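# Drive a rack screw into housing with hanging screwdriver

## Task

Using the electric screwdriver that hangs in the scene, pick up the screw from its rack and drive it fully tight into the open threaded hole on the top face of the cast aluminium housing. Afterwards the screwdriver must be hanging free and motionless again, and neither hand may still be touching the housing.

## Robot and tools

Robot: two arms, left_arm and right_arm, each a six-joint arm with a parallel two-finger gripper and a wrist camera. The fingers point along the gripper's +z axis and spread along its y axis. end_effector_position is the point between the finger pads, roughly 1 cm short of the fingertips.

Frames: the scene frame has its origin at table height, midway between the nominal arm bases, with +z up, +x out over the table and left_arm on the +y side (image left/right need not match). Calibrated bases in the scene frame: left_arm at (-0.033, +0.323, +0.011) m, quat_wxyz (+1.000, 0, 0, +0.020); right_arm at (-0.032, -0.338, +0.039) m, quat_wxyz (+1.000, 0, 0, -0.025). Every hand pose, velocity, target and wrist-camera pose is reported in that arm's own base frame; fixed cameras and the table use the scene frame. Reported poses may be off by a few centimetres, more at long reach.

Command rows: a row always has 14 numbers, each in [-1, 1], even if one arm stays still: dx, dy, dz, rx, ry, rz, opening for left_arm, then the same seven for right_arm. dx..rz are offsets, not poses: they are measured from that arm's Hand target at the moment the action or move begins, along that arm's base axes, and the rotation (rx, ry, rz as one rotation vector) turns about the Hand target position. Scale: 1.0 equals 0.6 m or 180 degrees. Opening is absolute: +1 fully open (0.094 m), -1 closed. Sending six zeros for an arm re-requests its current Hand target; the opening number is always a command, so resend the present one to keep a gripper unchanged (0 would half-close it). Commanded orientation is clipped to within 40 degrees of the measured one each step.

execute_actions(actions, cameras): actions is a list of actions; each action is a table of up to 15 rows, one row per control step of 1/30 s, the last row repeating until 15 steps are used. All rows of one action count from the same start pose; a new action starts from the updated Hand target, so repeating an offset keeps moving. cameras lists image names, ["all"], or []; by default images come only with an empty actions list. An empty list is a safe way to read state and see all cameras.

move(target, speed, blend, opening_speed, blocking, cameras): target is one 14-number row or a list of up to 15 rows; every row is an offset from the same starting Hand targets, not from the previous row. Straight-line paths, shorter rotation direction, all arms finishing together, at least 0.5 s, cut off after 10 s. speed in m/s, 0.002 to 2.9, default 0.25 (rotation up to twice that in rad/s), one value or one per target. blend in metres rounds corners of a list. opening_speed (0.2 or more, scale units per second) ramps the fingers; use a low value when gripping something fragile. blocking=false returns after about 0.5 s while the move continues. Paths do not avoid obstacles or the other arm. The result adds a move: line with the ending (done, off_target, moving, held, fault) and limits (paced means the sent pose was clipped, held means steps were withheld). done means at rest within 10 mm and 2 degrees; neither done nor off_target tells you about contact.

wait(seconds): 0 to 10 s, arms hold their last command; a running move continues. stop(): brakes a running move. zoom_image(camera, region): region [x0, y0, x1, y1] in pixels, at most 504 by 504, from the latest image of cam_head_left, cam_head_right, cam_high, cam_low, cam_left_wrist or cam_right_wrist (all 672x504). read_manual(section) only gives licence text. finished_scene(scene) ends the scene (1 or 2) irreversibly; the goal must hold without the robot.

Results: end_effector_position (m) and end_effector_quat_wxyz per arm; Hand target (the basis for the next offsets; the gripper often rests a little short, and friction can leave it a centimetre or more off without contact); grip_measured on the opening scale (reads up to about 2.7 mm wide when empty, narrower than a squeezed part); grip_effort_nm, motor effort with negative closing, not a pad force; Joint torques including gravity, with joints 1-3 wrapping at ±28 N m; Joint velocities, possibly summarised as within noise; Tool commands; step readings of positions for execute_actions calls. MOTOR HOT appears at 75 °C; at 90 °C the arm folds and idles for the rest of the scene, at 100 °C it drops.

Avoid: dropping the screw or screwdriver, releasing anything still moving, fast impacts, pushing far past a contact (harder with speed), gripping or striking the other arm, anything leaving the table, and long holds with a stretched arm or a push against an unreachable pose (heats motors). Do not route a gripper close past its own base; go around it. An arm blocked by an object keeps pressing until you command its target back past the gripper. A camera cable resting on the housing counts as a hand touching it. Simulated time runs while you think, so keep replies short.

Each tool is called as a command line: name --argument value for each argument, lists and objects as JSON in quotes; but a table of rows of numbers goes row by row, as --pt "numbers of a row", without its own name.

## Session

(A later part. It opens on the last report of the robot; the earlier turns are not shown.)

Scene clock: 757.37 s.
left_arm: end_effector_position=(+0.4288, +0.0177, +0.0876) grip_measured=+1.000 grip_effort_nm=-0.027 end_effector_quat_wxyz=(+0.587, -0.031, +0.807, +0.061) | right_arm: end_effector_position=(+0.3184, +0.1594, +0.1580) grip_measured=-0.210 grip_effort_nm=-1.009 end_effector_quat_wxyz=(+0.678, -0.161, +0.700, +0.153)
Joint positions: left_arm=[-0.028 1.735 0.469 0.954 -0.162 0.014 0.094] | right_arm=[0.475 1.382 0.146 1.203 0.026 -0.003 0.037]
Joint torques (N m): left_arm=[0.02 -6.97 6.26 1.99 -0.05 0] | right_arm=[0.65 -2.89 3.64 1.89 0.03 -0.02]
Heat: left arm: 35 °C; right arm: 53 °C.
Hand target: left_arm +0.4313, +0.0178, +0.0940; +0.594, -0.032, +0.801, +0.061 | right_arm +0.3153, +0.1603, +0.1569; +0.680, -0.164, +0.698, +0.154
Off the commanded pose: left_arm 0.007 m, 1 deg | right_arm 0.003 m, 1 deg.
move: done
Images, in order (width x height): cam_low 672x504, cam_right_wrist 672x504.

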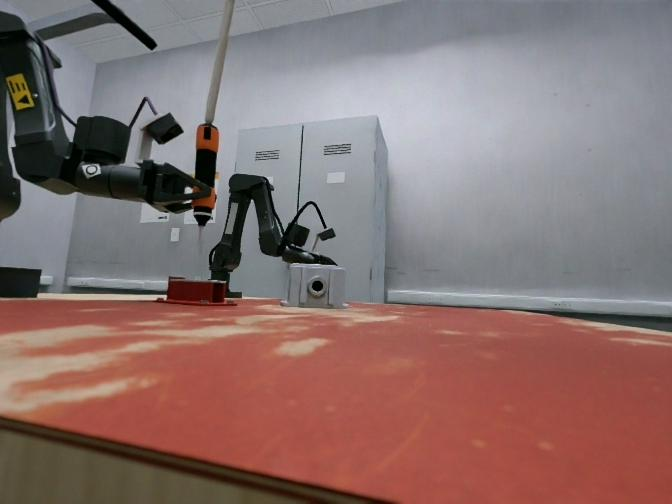

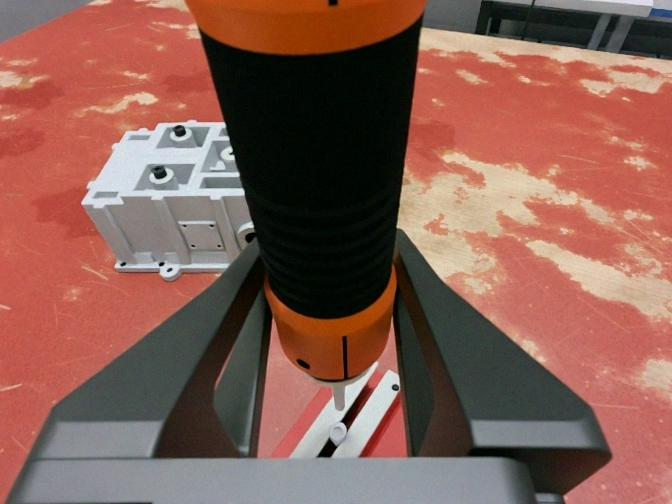

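move --target '[0,0,0,0,0,0,1, 0.0018,0.0025,-0.0383,-0.0036,0.0075,0,-0.4]' --speed 0.06 --cameras '["cam_right_wrist","cam_low"]'

zoom_image --camera "cam_low" --region '[140, 160, 260, 320]'

zoom_image --camera "cam_right_wrist" --region '[260, 330, 420, 460]'

Scene clock: 783.37 s.
left_arm: end_effector_position=(+0.4288, +0.0177, +0.0876) grip_measured=+1.000 grip_effort_nm=-0.032 end_effector_quat_wxyz=(+0.587, -0.031, +0.807, +0.061) | right_arm: end_effector_position=(+0.3195, +0.1609, +0.1315) grip_measured=-0.210 grip_effort_nm=-1.013 end_effector_quat_wxyz=(+0.664, -0.165, +0.714, +0.150)
Joint positions: left_arm=[-0.028 1.735 0.469 0.954 -0.162 0.014 0.094] | right_arm=[0.479 1.544 0.127 1.343 0.031 -0.003 0.037]
Joint torques (N m): left_arm=[0.03 -6.95 6.24 1.99 -0.04 0.01] | right_arm=[0.62 -3.23 2.65 2.07 0.03 -0.01]
Heat: left arm: 35 °C; right arm: 50 °C.
Hand target: left_arm +0.4313, +0.0178, +0.0940; +0.594, -0.032, +0.801, +0.061 | right_arm +0.3164, +0.1618, +0.1339; +0.671, -0.166, +0.707, +0.152
Off the commanded pose: left_arm 0.007 m, 1 deg | right_arm 0.004 m, 1 deg.
move: done
Images, in order (width x height): cam_low 672x504, cam_right_wrist 672x504.

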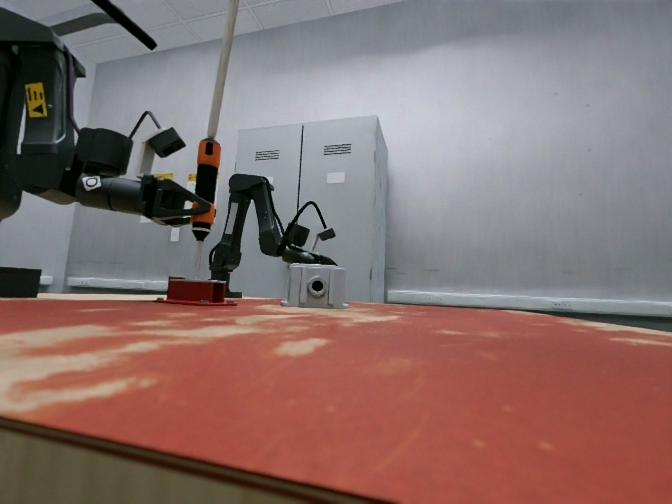

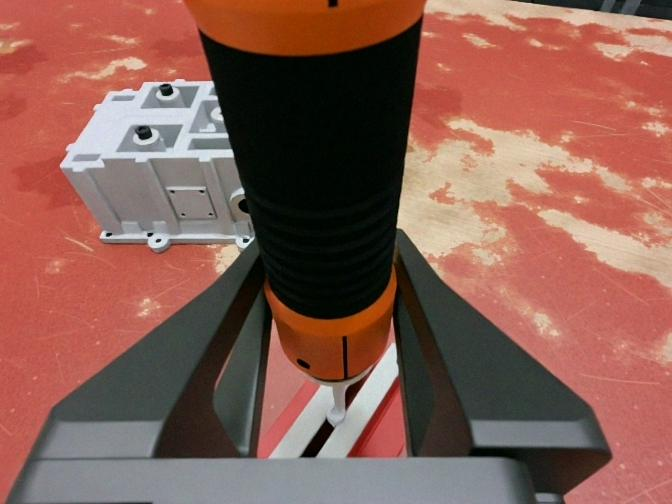

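Scaled by 3.150 from the camera's 672x504 image, which has a finer 960x720 frame.

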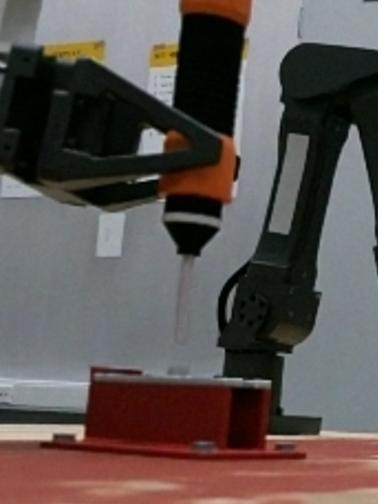

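Scaled by 3.150 from the camera's 672x504 image, which has a finer 960x720 frame.

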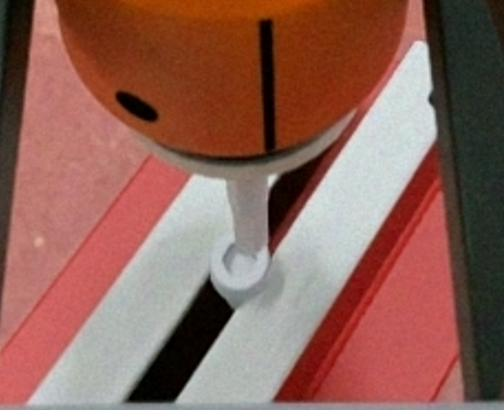

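move --target '[0,0,0,0,0,0,1, -0.001,0.003,-0.01,0,0,0,-0.4]' --speed 0.04 --cameras '["cam_right_wrist","cam_low"]'

zoom_image --camera "cam_low" --region '[150, 210, 250, 310]'

zoom_image --camera "cam_right_wrist" --region '[290, 360, 390, 460]'

Scene clock: 831.37 s.
left_arm: end_effector_position=(+0.4288, +0.0177, +0.0876) grip_measured=+1.000 grip_effort_nm=-0.032 end_effector_quat_wxyz=(+0.587, -0.031, +0.807, +0.061) | right_arm: end_effector_position=(+0.3198, +0.1637, +0.1242) grip_measured=-0.210 grip_effort_nm=-1.009 end_effector_quat_wxyz=(+0.662, -0.166, +0.716, +0.149)
Joint positions: left_arm=[-0.028 1.735 0.469 0.954 -0.162 0.014 0.094] | right_arm=[0.491 1.605 0.127 1.398 0.041 -0.003 0.037]
Joint torques (N m): left_arm=[0.05 -6.97 6.22 1.99 -0.05 0.01] | right_arm=[0.54 -3.73 2.17 2.21 0.1 -0.03]
Heat: left arm: 35 °C; right arm: 53 °C.
Hand target: left_arm +0.4313, +0.0178, +0.0940; +0.594, -0.032, +0.801, +0.061 | right_arm +0.3158, +0.1636, +0.1279; +0.671, -0.166, +0.706, +0.152
Off the commanded pose: left_arm 0.007 m, 1 deg | right_arm 0.005 m, 2 deg.
move: done
Images, in order (width x height): cam_low 672x504, cam_right_wrist 672x504.

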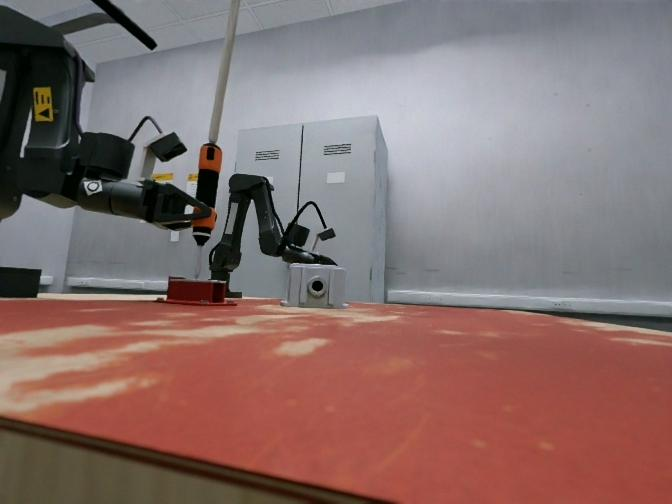

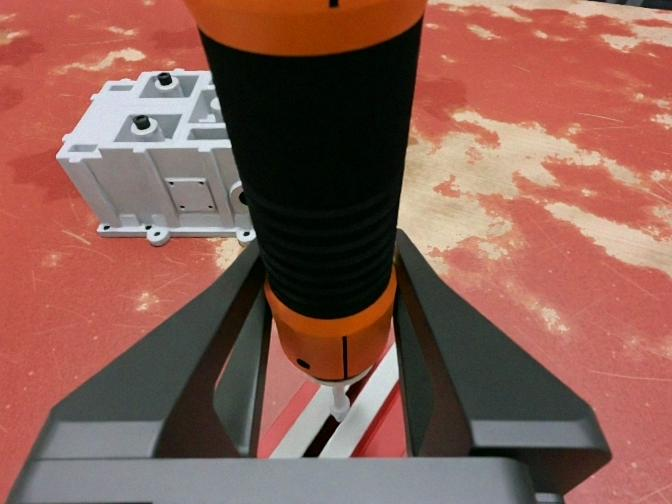

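Scaled by 5.040 from the camera's 672x504 image, which has a finer 960x720 frame.

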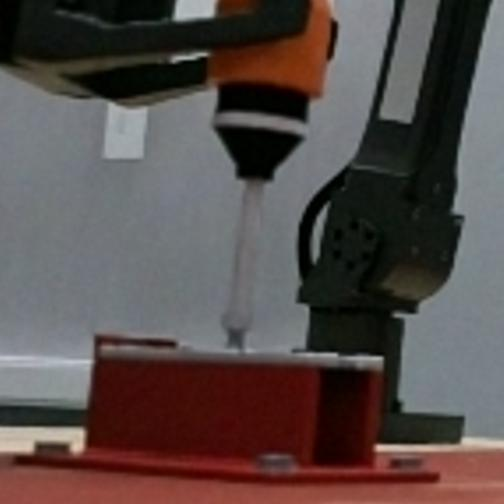

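Scaled by 5.040 from the camera's 672x504 image, which has a finer 960x720 frame.

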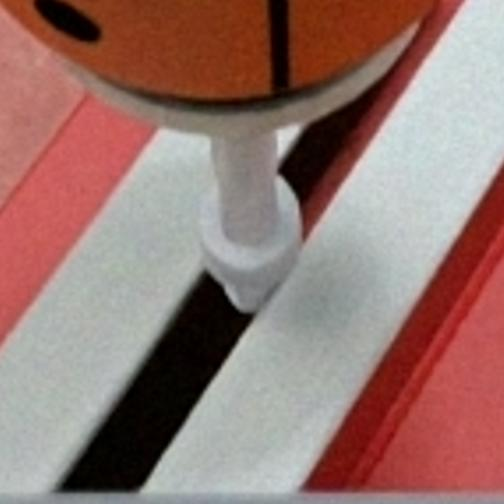

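move --target '[0,0,0,0,0,0,1, 0,0,0.06,0,0,0,-0.4]' --speed 0.06 --cameras '["cam_right_wrist","cam_low"]'

zoom_image --camera "cam_low" --region '[150, 210, 250, 310]'

zoom_image --camera "cam_right_wrist" --region '[290, 360, 390, 460]'

Scene clock: 842.80 s.
left_arm: end_effector_position=(+0.4288, +0.0177, +0.0876) grip_measured=+1.000 grip_effort_nm=-0.022 end_effector_quat_wxyz=(+0.587, -0.031, +0.807, +0.061) | right_arm: end_effector_position=(+0.3119, +0.1593, +0.1478) grip_measured=-0.210 grip_effort_nm=-1.004 end_effector_quat_wxyz=(+0.657, -0.167, +0.720, +0.148)
Joint positions: left_arm=[-0.028 1.735 0.469 0.954 -0.162 0.014 0.094] | right_arm=[0.491 1.315 0.139 1.082 0.042 -0.003 0.037]
Joint torques (N m): left_arm=[0.05 -6.97 6.28 1.98 -0.05 0.01] | right_arm=[0.68 -5.15 7.2 1.62 0.03 0]
Heat: left arm: 35 °C; right arm: 53 °C.
Hand target: left_arm +0.4313, +0.0178, +0.0940; +0.594, -0.032, +0.801, +0.061 | right_arm +0.3158, +0.1636, +0.1638; +0.671, -0.166, +0.707, +0.152
Off the commanded pose: left_arm 0.007 m, 1 deg | right_arm 0.017 m, 2 deg.
move: off_target (right_arm)
Images, in order (width x height): cam_low 672x504, cam_right_wrist 672x504.

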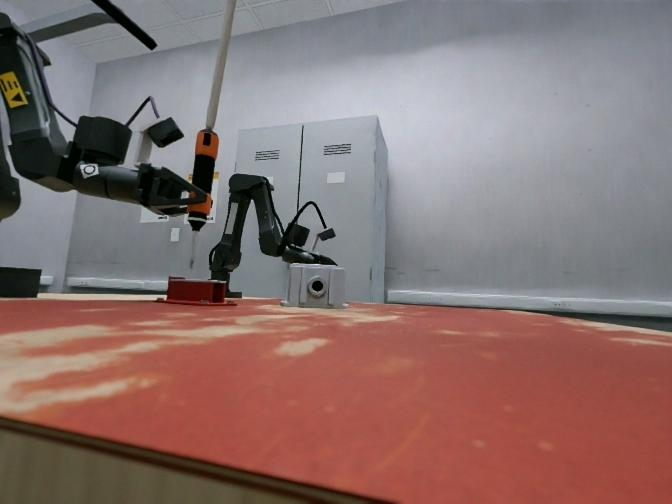

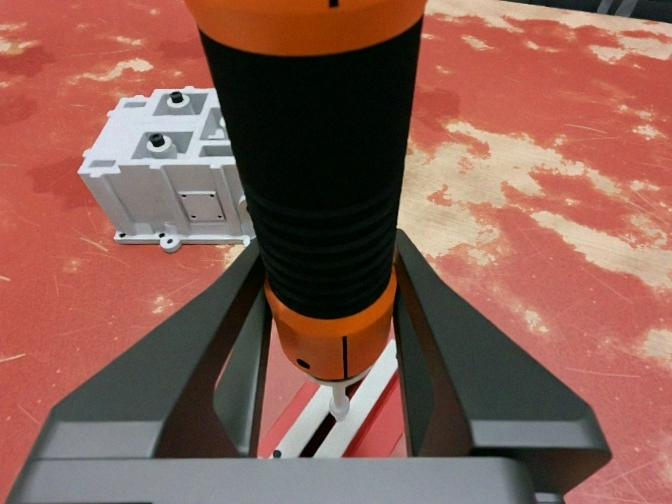

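Scaled by 5.040 from the camera's 672x504 image, which has a finer 960x720 frame.

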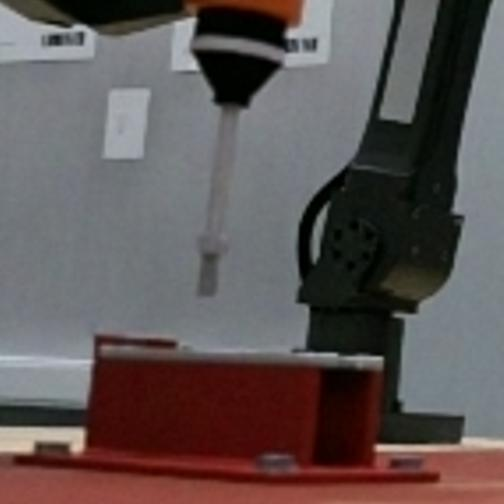

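Scaled by 5.040 from the camera's 672x504 image, which has a finer 960x720 frame.

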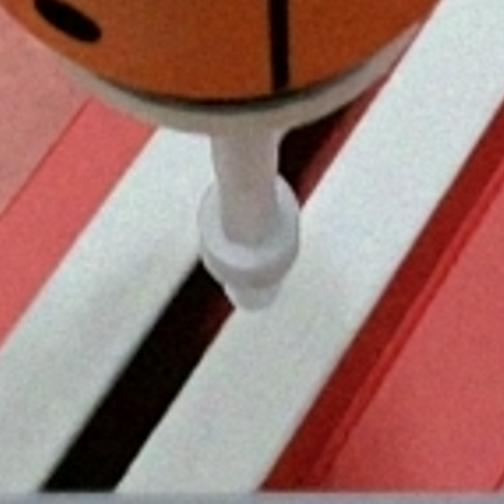

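move --pt "0 0 0 0 0 0 1 0 0 0.083 0 0 0 -0.4" --pt "0 0 0 0 0 0 1 0.257 0.2657 0.097 0.0079 -0.0121 0.0389 -0.4" --speed 0.12 --blend '[0.02,0]' --cameras '["all"]'

zoom_image --camera "cam_right_wrist" --region '[240, 320, 440, 460]'

zoom_image --camera "cam_low" --region '[240, 180, 360, 310]'

Scene clock: 876.90 s.
left_arm: end_effector_position=(+0.4288, +0.0177, +0.0876) grip_measured=+1.000 grip_effort_nm=-0.027 end_effector_quat_wxyz=(+0.587, -0.031, +0.807, +0.061) | right_arm: end_effector_position=(+0.4684, +0.3115, +0.2140) grip_measured=-0.211 grip_effort_nm=-1.009 end_effector_quat_wxyz=(+0.673, -0.194, +0.689, +0.186)
Joint positions: left_arm=[-0.028 1.735 0.469 0.954 -0.162 0.014 0.094] | right_arm=[0.604 1.915 1.054 0.835 0.059 -0.003 0.037]
Joint torques (N m): left_arm=[0.03 -6.94 6.2 1.99 -0.05 0] | right_arm=[0.79 -9.18 9.29 1.6 -0.24 -0.03]
Heat: left arm: 35 °C; right arm: 51 °C.
Hand target: left_arm +0.4313, +0.0178, +0.0940; +0.594, -0.032, +0.801, +0.061 | right_arm +0.4701, +0.3229, +0.2220; +0.676, -0.203, +0.680, +0.198
Off the commanded pose: left_arm 0.007 m, 1 deg | right_arm 0.014 m, 2 deg.
move: off_target (right_arm)

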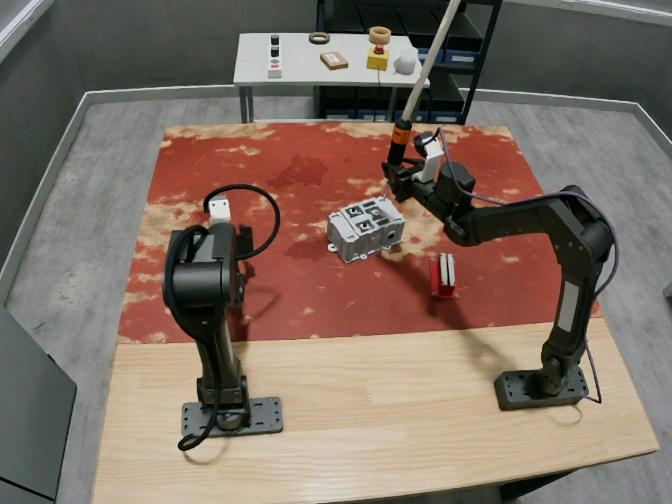

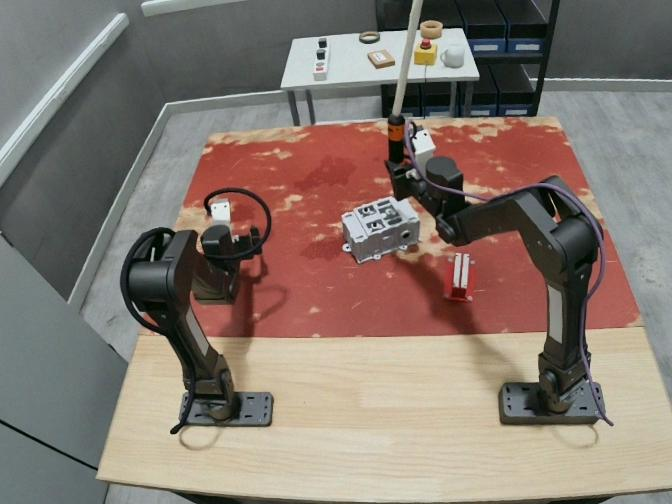

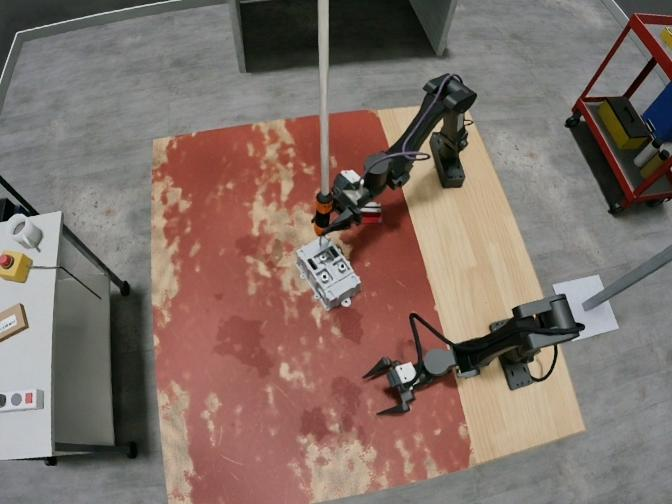

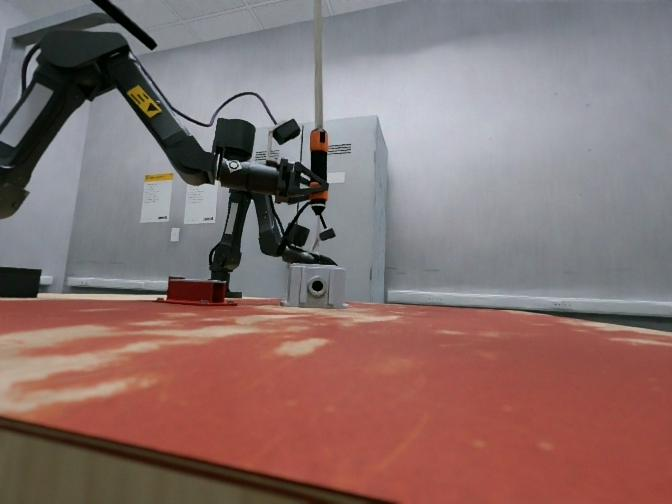

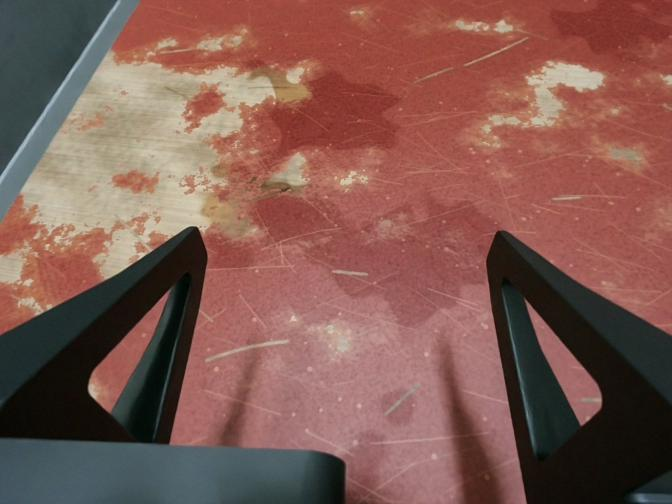

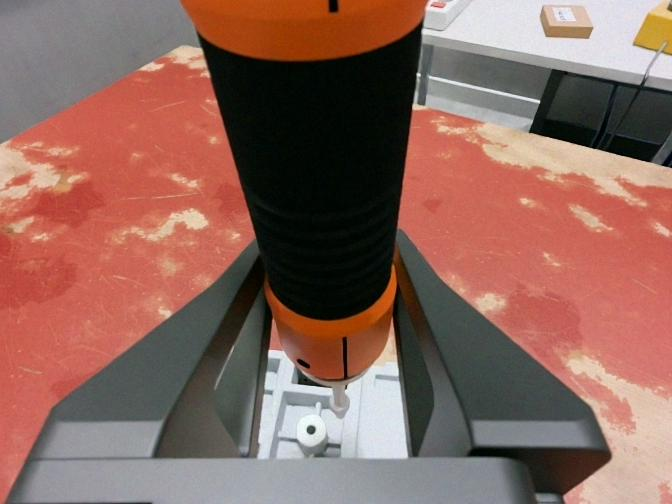

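Scaled by 2.520 from the camera's 672x504 image, which has a finer 960x720 frame.

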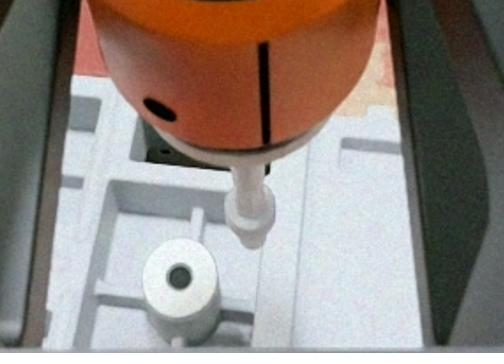

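Scaled by 3.877 from the camera's 672x504 image, which has a finer 960x720 frame.

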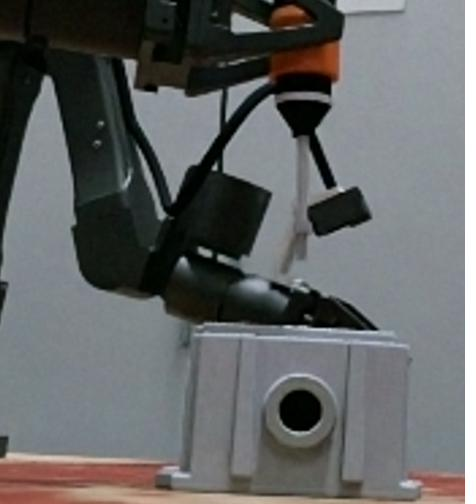

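zoom_image --camera "cam_low" --region '[295, 205, 345, 265]'

zoom_image --camera "cam_high" --region '[290, 190, 370, 310]'

zoom_image --camera "cam_right_wrist" --region '[290, 370, 380, 460]'

Scaled by 8.400 from the camera's 672x504 image, which has a finer 960x720 frame.

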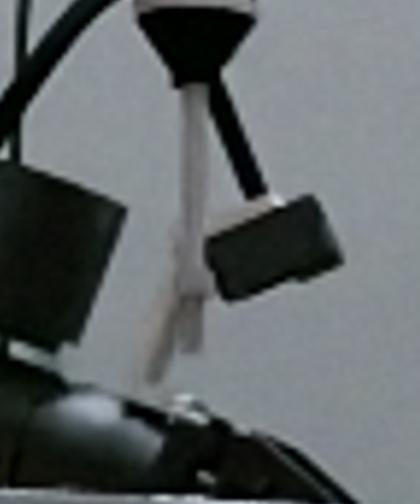

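Scaled by 4.200 from the camera's 672x504 image, which has a finer 960x720 frame.

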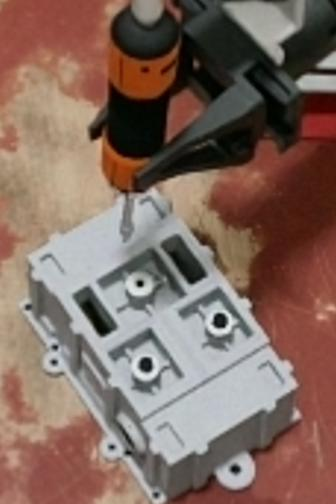

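Scaled by 5.600 from the camera's 672x504 image, which has a finer 960x720 frame.

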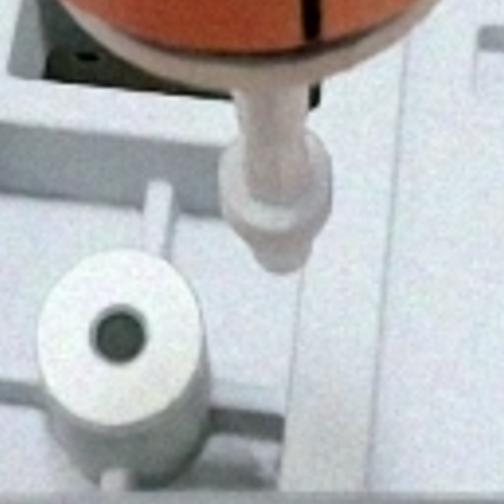

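move --target '[0,0,0,0,0,0,1, 0.006,0.0375,-0.04,-0.0069,0.0114,0,-0.4]' --speed 0.06 --cameras '["cam_right_wrist","cam_low","cam_high"]'

zoom_image --camera "cam_right_wrist" --region '[280, 370, 390, 460]'

zoom_image --camera "cam_high" --region '[290, 190, 370, 310]'

zoom_image --camera "cam_low" --region '[270, 180, 370, 310]'

Scene clock: 927.43 s.
left_arm: end_effector_position=(+0.4288, +0.0177, +0.0876) grip_measured=+1.000 grip_effort_nm=-0.017 end_effector_quat_wxyz=(+0.587, -0.031, +0.807, +0.061) | right_arm: end_effector_position=(+0.4700, +0.3373, +0.1909) grip_measured=-0.211 grip_effort_nm=-1.009 end_effector_quat_wxyz=(+0.656, -0.206, +0.700, +0.191)
Joint positions: left_arm=[-0.028 1.735 0.469 0.954 -0.162 0.014 0.094] | right_arm=[0.644 1.998 1.112 0.82 0.076 0.002 0.037]
Joint torques (N m): left_arm=[0.05 -6.98 6.24 2 -0.04 0.01] | right_arm=[0.69 -9.83 9.2 1.59 0.05 0.01]
Heat: left arm: 36 °C; right arm: 50 °C.
Hand target: left_arm +0.4313, +0.0178, +0.0940; +0.594, -0.032, +0.801, +0.061 | right_arm +0.4737, +0.3454, +0.1981; +0.661, -0.207, +0.694, +0.195
Off the commanded pose: left_arm 0.007 m, 1 deg | right_arm 0.011 m, 1 deg.
move: off_target (right_arm)
Images, in order (width x height): cam_high 672x504, cam_low 672x504, cam_right_wrist 672x504.

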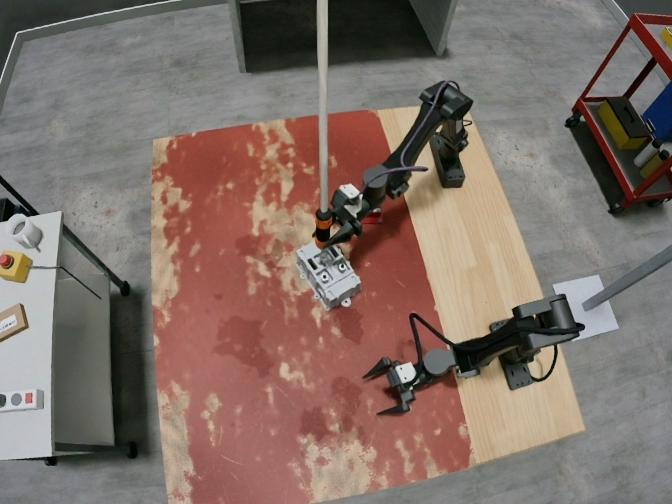

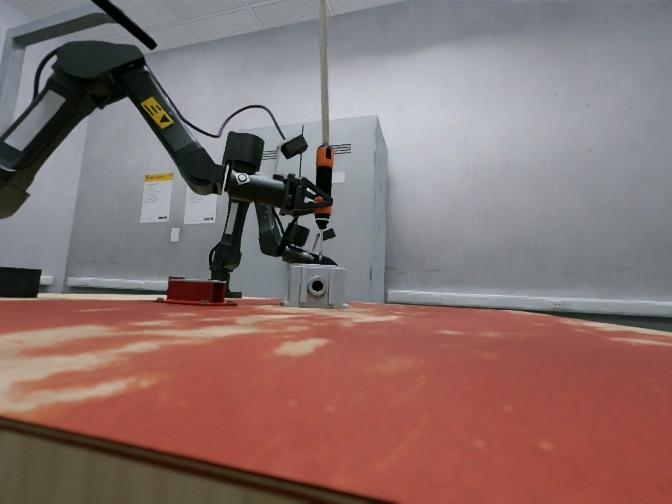

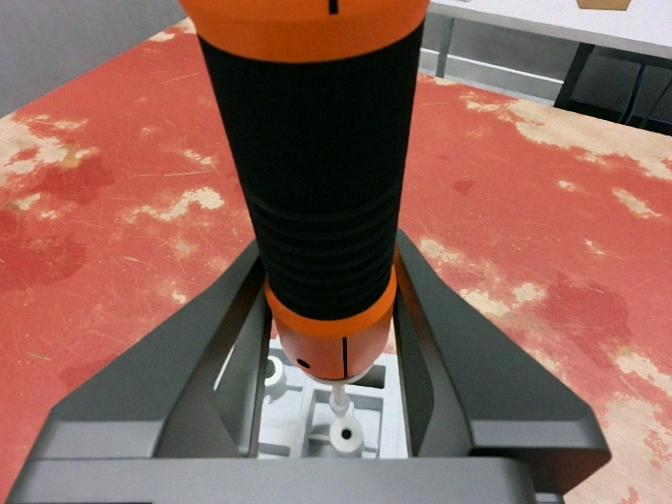

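Scaled by 4.582 from the camera's 672x504 image, which has a finer 960x720 frame.

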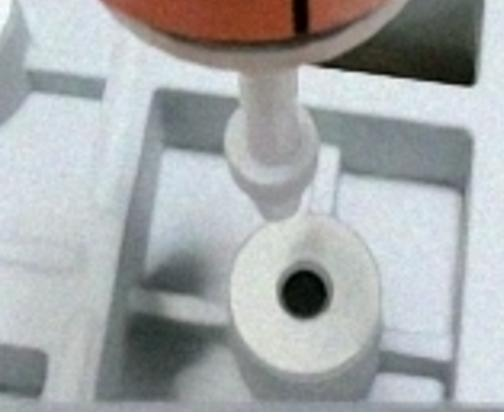

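Scaled by 4.200 from the camera's 672x504 image, which has a finer 960x720 frame.

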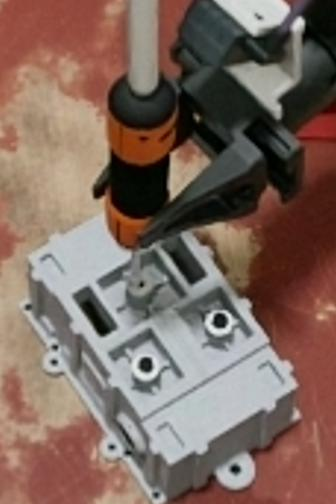

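Scaled by 3.877 from the camera's 672x504 image, which has a finer 960x720 frame.

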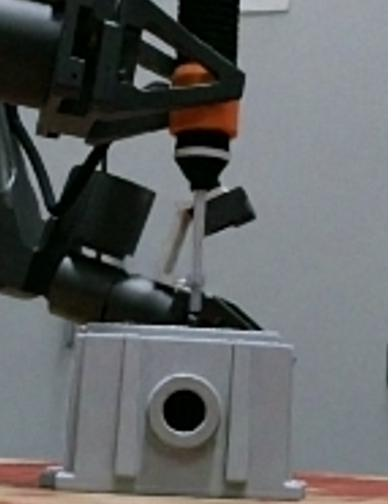

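move --target '[0,0,0,0,0,0,1, 0,-0.0067,-0.0133,0,0,0,-0.4]' --speed 0.04 --cameras '["cam_right_wrist","cam_low","cam_high"]'

zoom_image --camera "cam_right_wrist" --region '[280, 370, 390, 460]'

zoom_image --camera "cam_high" --region '[295, 230, 355, 290]'

zoom_image --camera "cam_low" --region '[280, 220, 360, 310]'

Scene clock: 958.90 s.
left_arm: end_effector_position=(+0.4288, +0.0177, +0.0876) grip_measured=+1.000 grip_effort_nm=-0.022 end_effector_quat_wxyz=(+0.587, -0.031, +0.807, +0.061) | right_arm: end_effector_position=(+0.4707, +0.3376, +0.1858) grip_measured=-0.211 grip_effort_nm=-1.009 end_effector_quat_wxyz=(+0.654, -0.206, +0.703, +0.189)
Joint positions: left_arm=[-0.028 1.735 0.469 0.954 -0.162 0.014 0.094] | right_arm=[0.644 2.008 1.112 0.822 0.077 0.002 0.037]
Joint torques (N m): left_arm=[0.05 -6.97 6.26 1.99 -0.05 0] | right_arm=[-0.13 -9.69 7.3 1.88 -0.09 0]
Heat: left arm: 36 °C; right arm: 47 °C.
Hand target: left_arm +0.4313, +0.0178, +0.0940; +0.594, -0.032, +0.801, +0.061 | right_arm +0.4737, +0.3414, +0.1901; +0.661, -0.207, +0.694, +0.194
Off the commanded pose: left_arm 0.007 m, 1 deg | right_arm 0.006 m, 1 deg.
move: done
Images, in order (width x height): cam_high 672x504, cam_low 672x504, cam_right_wrist 672x504.

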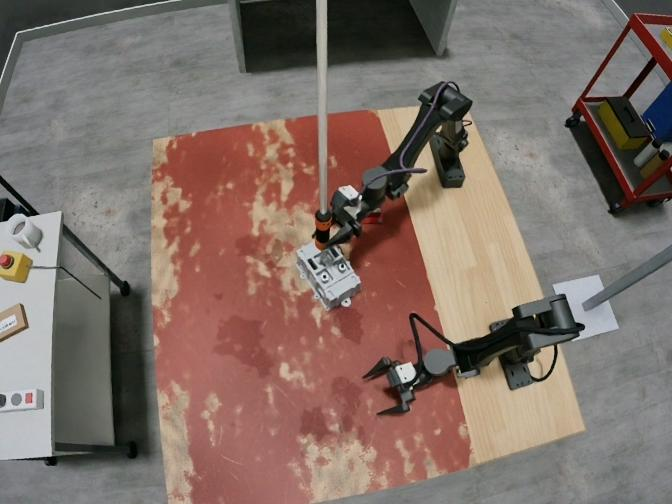

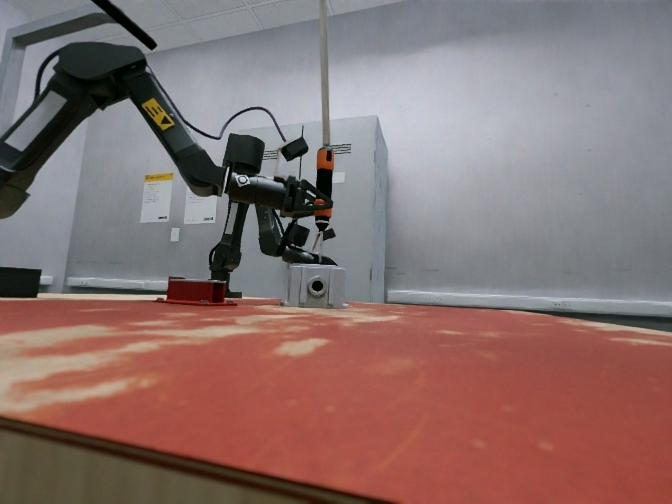

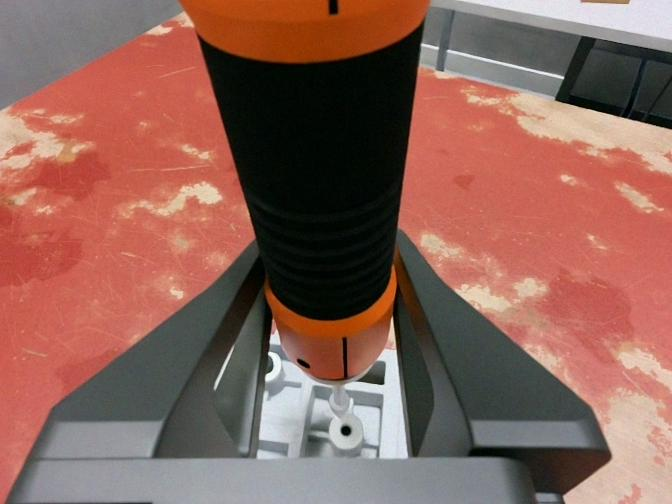

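Scaled by 4.582 from the camera's 672x504 image, which has a finer 960x720 frame.

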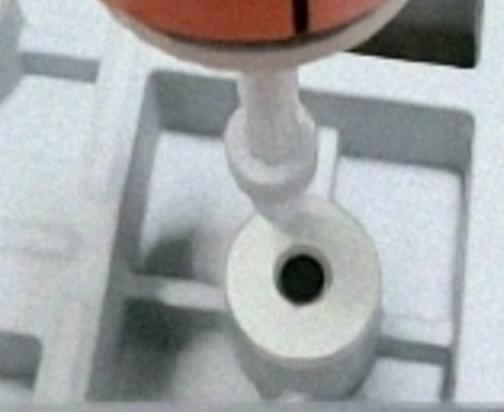

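Scaled by 8.400 from the camera's 672x504 image, which has a finer 960x720 frame.

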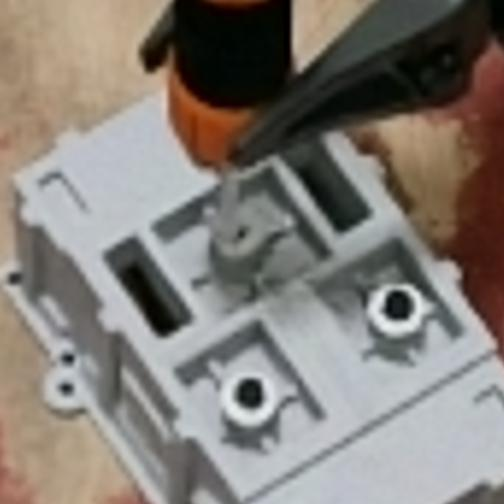

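Scaled by 5.600 from the camera's 672x504 image, which has a finer 960x720 frame.

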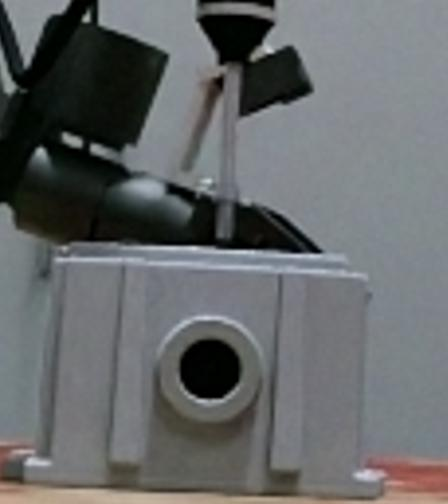

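zoom_image --camera "cam_right_wrist" --region '[315, 380, 375, 450]'

zoom_image --camera "cam_high" --region '[308, 240, 343, 275]'

zoom_image --camera "cam_head_right" --region '[350, 170, 430, 250]'

Scaled by 7.200 from the camera's 672x504 image, which has a finer 960x720 frame.

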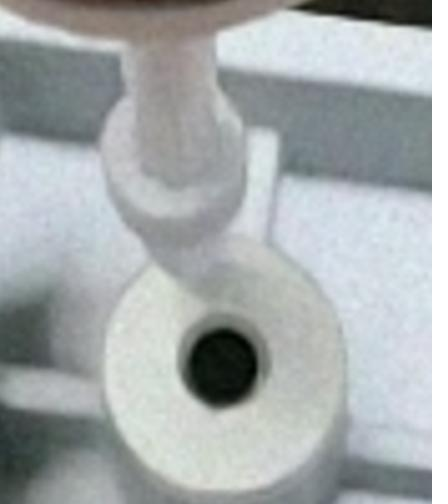

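Scaled by 14.400 from the camera's 672x504 image, which has a finer 960x720 frame.

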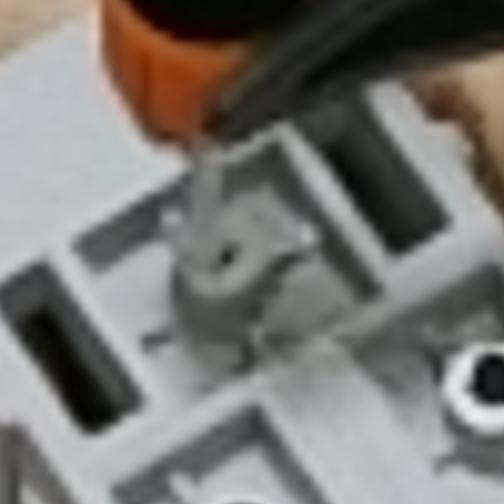

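This scene's latest camera images include none from cam_head_right. They are from: cam_high, cam_low, cam_right_wrist. cam_head_right's image comes with the result of a call that names it in "cameras".

move --pt "-0.02 -0.15 0.16 -0.02 -0.05 -0.08 1 0 0 0 0 0 0 -0.4" --pt "-0.0788 -0.538 0.15 -0.0666 -0.1693 -0.2498 1 0 0 0 0 0 0 -0.4" --pt "-0.0788 -0.538 0.1017 -0.0666 -0.1693 -0.2498 1 0 0 0 0 0 0 -0.4" --speed 0.2 --blend '[0.03,0.02,0]' --cameras '["all"]'

zoom_image --camera "cam_left_wrist" --region '[240, 160, 440, 340]'

Scene clock: 1089.20 s.
left_arm: end_effector_position=(+0.3838, -0.3007, +0.1237) grip_measured=+1.000 grip_effort_nm=-0.027 end_effector_quat_wxyz=(+0.675, +0.223, +0.665, -0.227) | right_arm: end_effector_position=(+0.4708, +0.3376, +0.1860) grip_measured=-0.211 grip_effort_nm=-1.009 end_effector_quat_wxyz=(+0.654, -0.206, +0.703, +0.189)
Joint positions: left_arm=[-0.677 2.052 0.635 1.432 -0.029 0 0.094] | right_arm=[0.644 2.008 1.112 0.823 0.077 0.002 0.037]
Joint torques (N m): left_arm=[-0.14 -7.1 6.27 3.49 0.15 0.05] | right_arm=[-0.18 -9.91 7.39 1.86 -0.1 0]
Heat: left arm: 36 °C; right arm: 47 °C.
Hand target: left_arm +0.3840, -0.3051, +0.1550; +0.750, +0.199, +0.575, -0.259 | right_arm +0.4737, +0.3414, +0.1901; +0.661, -0.207, +0.694, +0.194
Off the commanded pose: left_arm 0.032 m, 14 deg | right_arm 0.006 m, 1 deg.
joint sent to its limit (left arm) — joint 4 (wrist pitch), upper limit. The joint targets are off in orientation, not in position.
move: off_target (left_arm); blend cut to 0.0145 m at target 2

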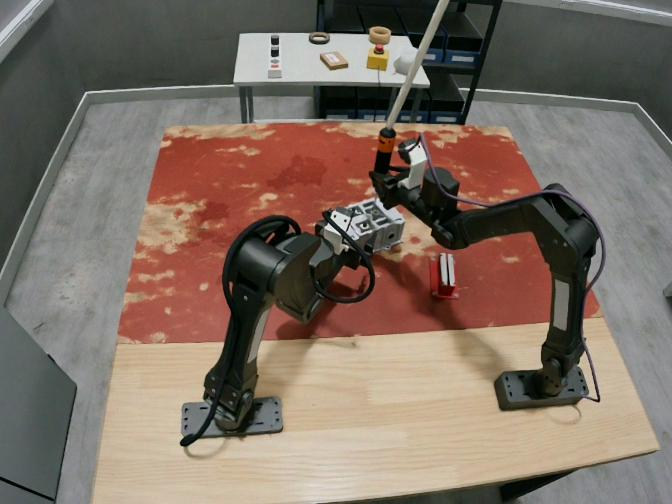

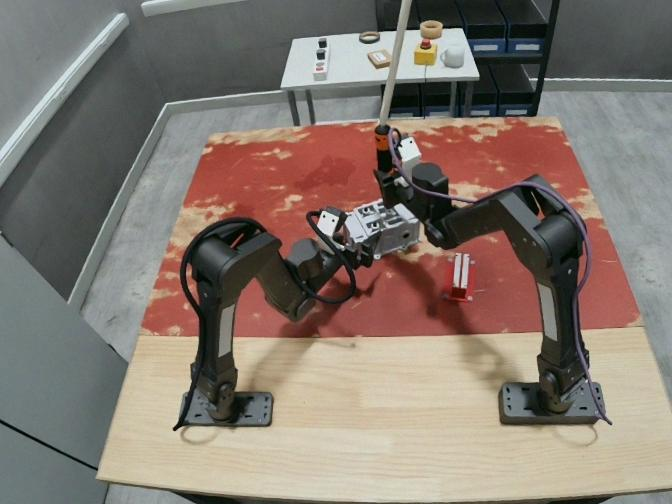

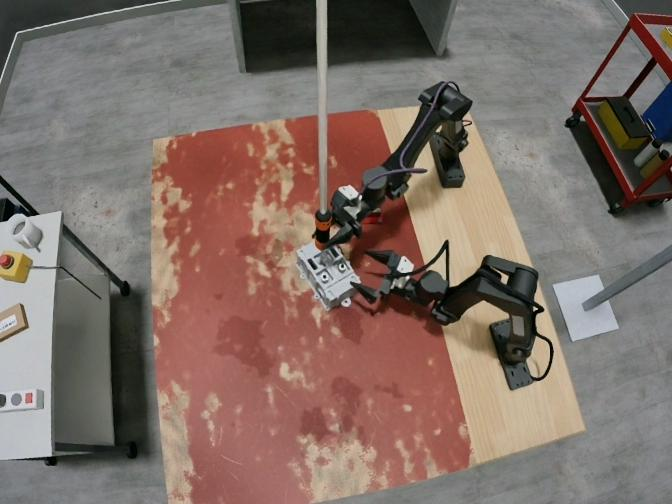

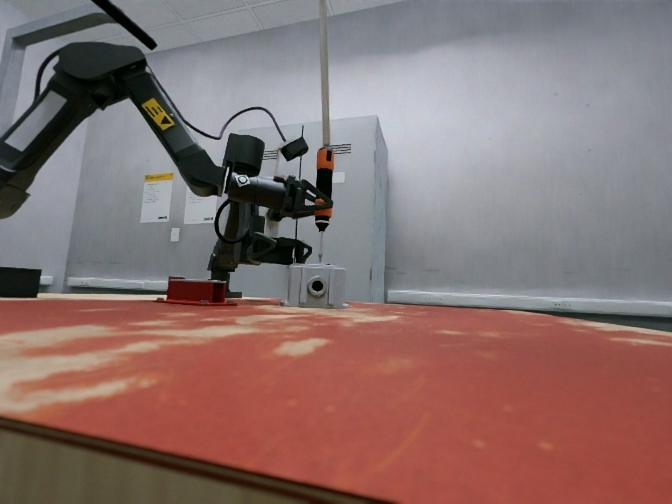

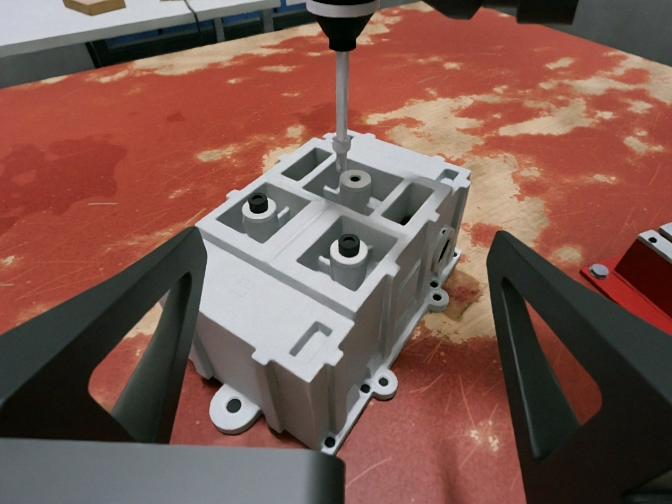

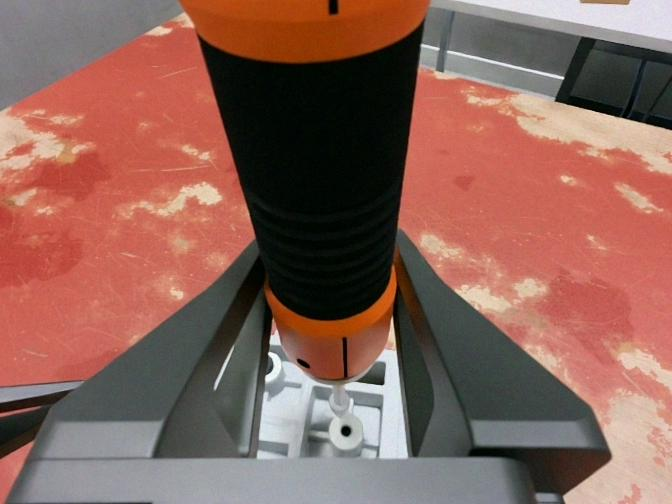

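Scaled by 2.520 from the camera's 672x504 image, which has a finer 960x720 frame.

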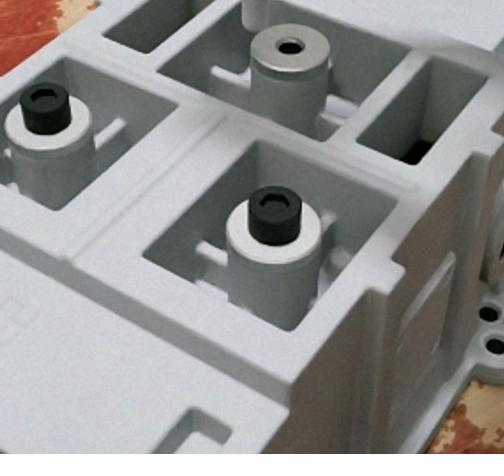

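zoom_image --camera "cam_left_wrist" --region '[300, 40, 420, 220]'

Scaled by 2.800 from the camera's 672x504 image, which has a finer 960x720 frame.

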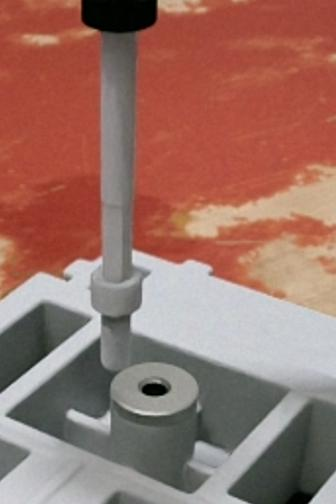

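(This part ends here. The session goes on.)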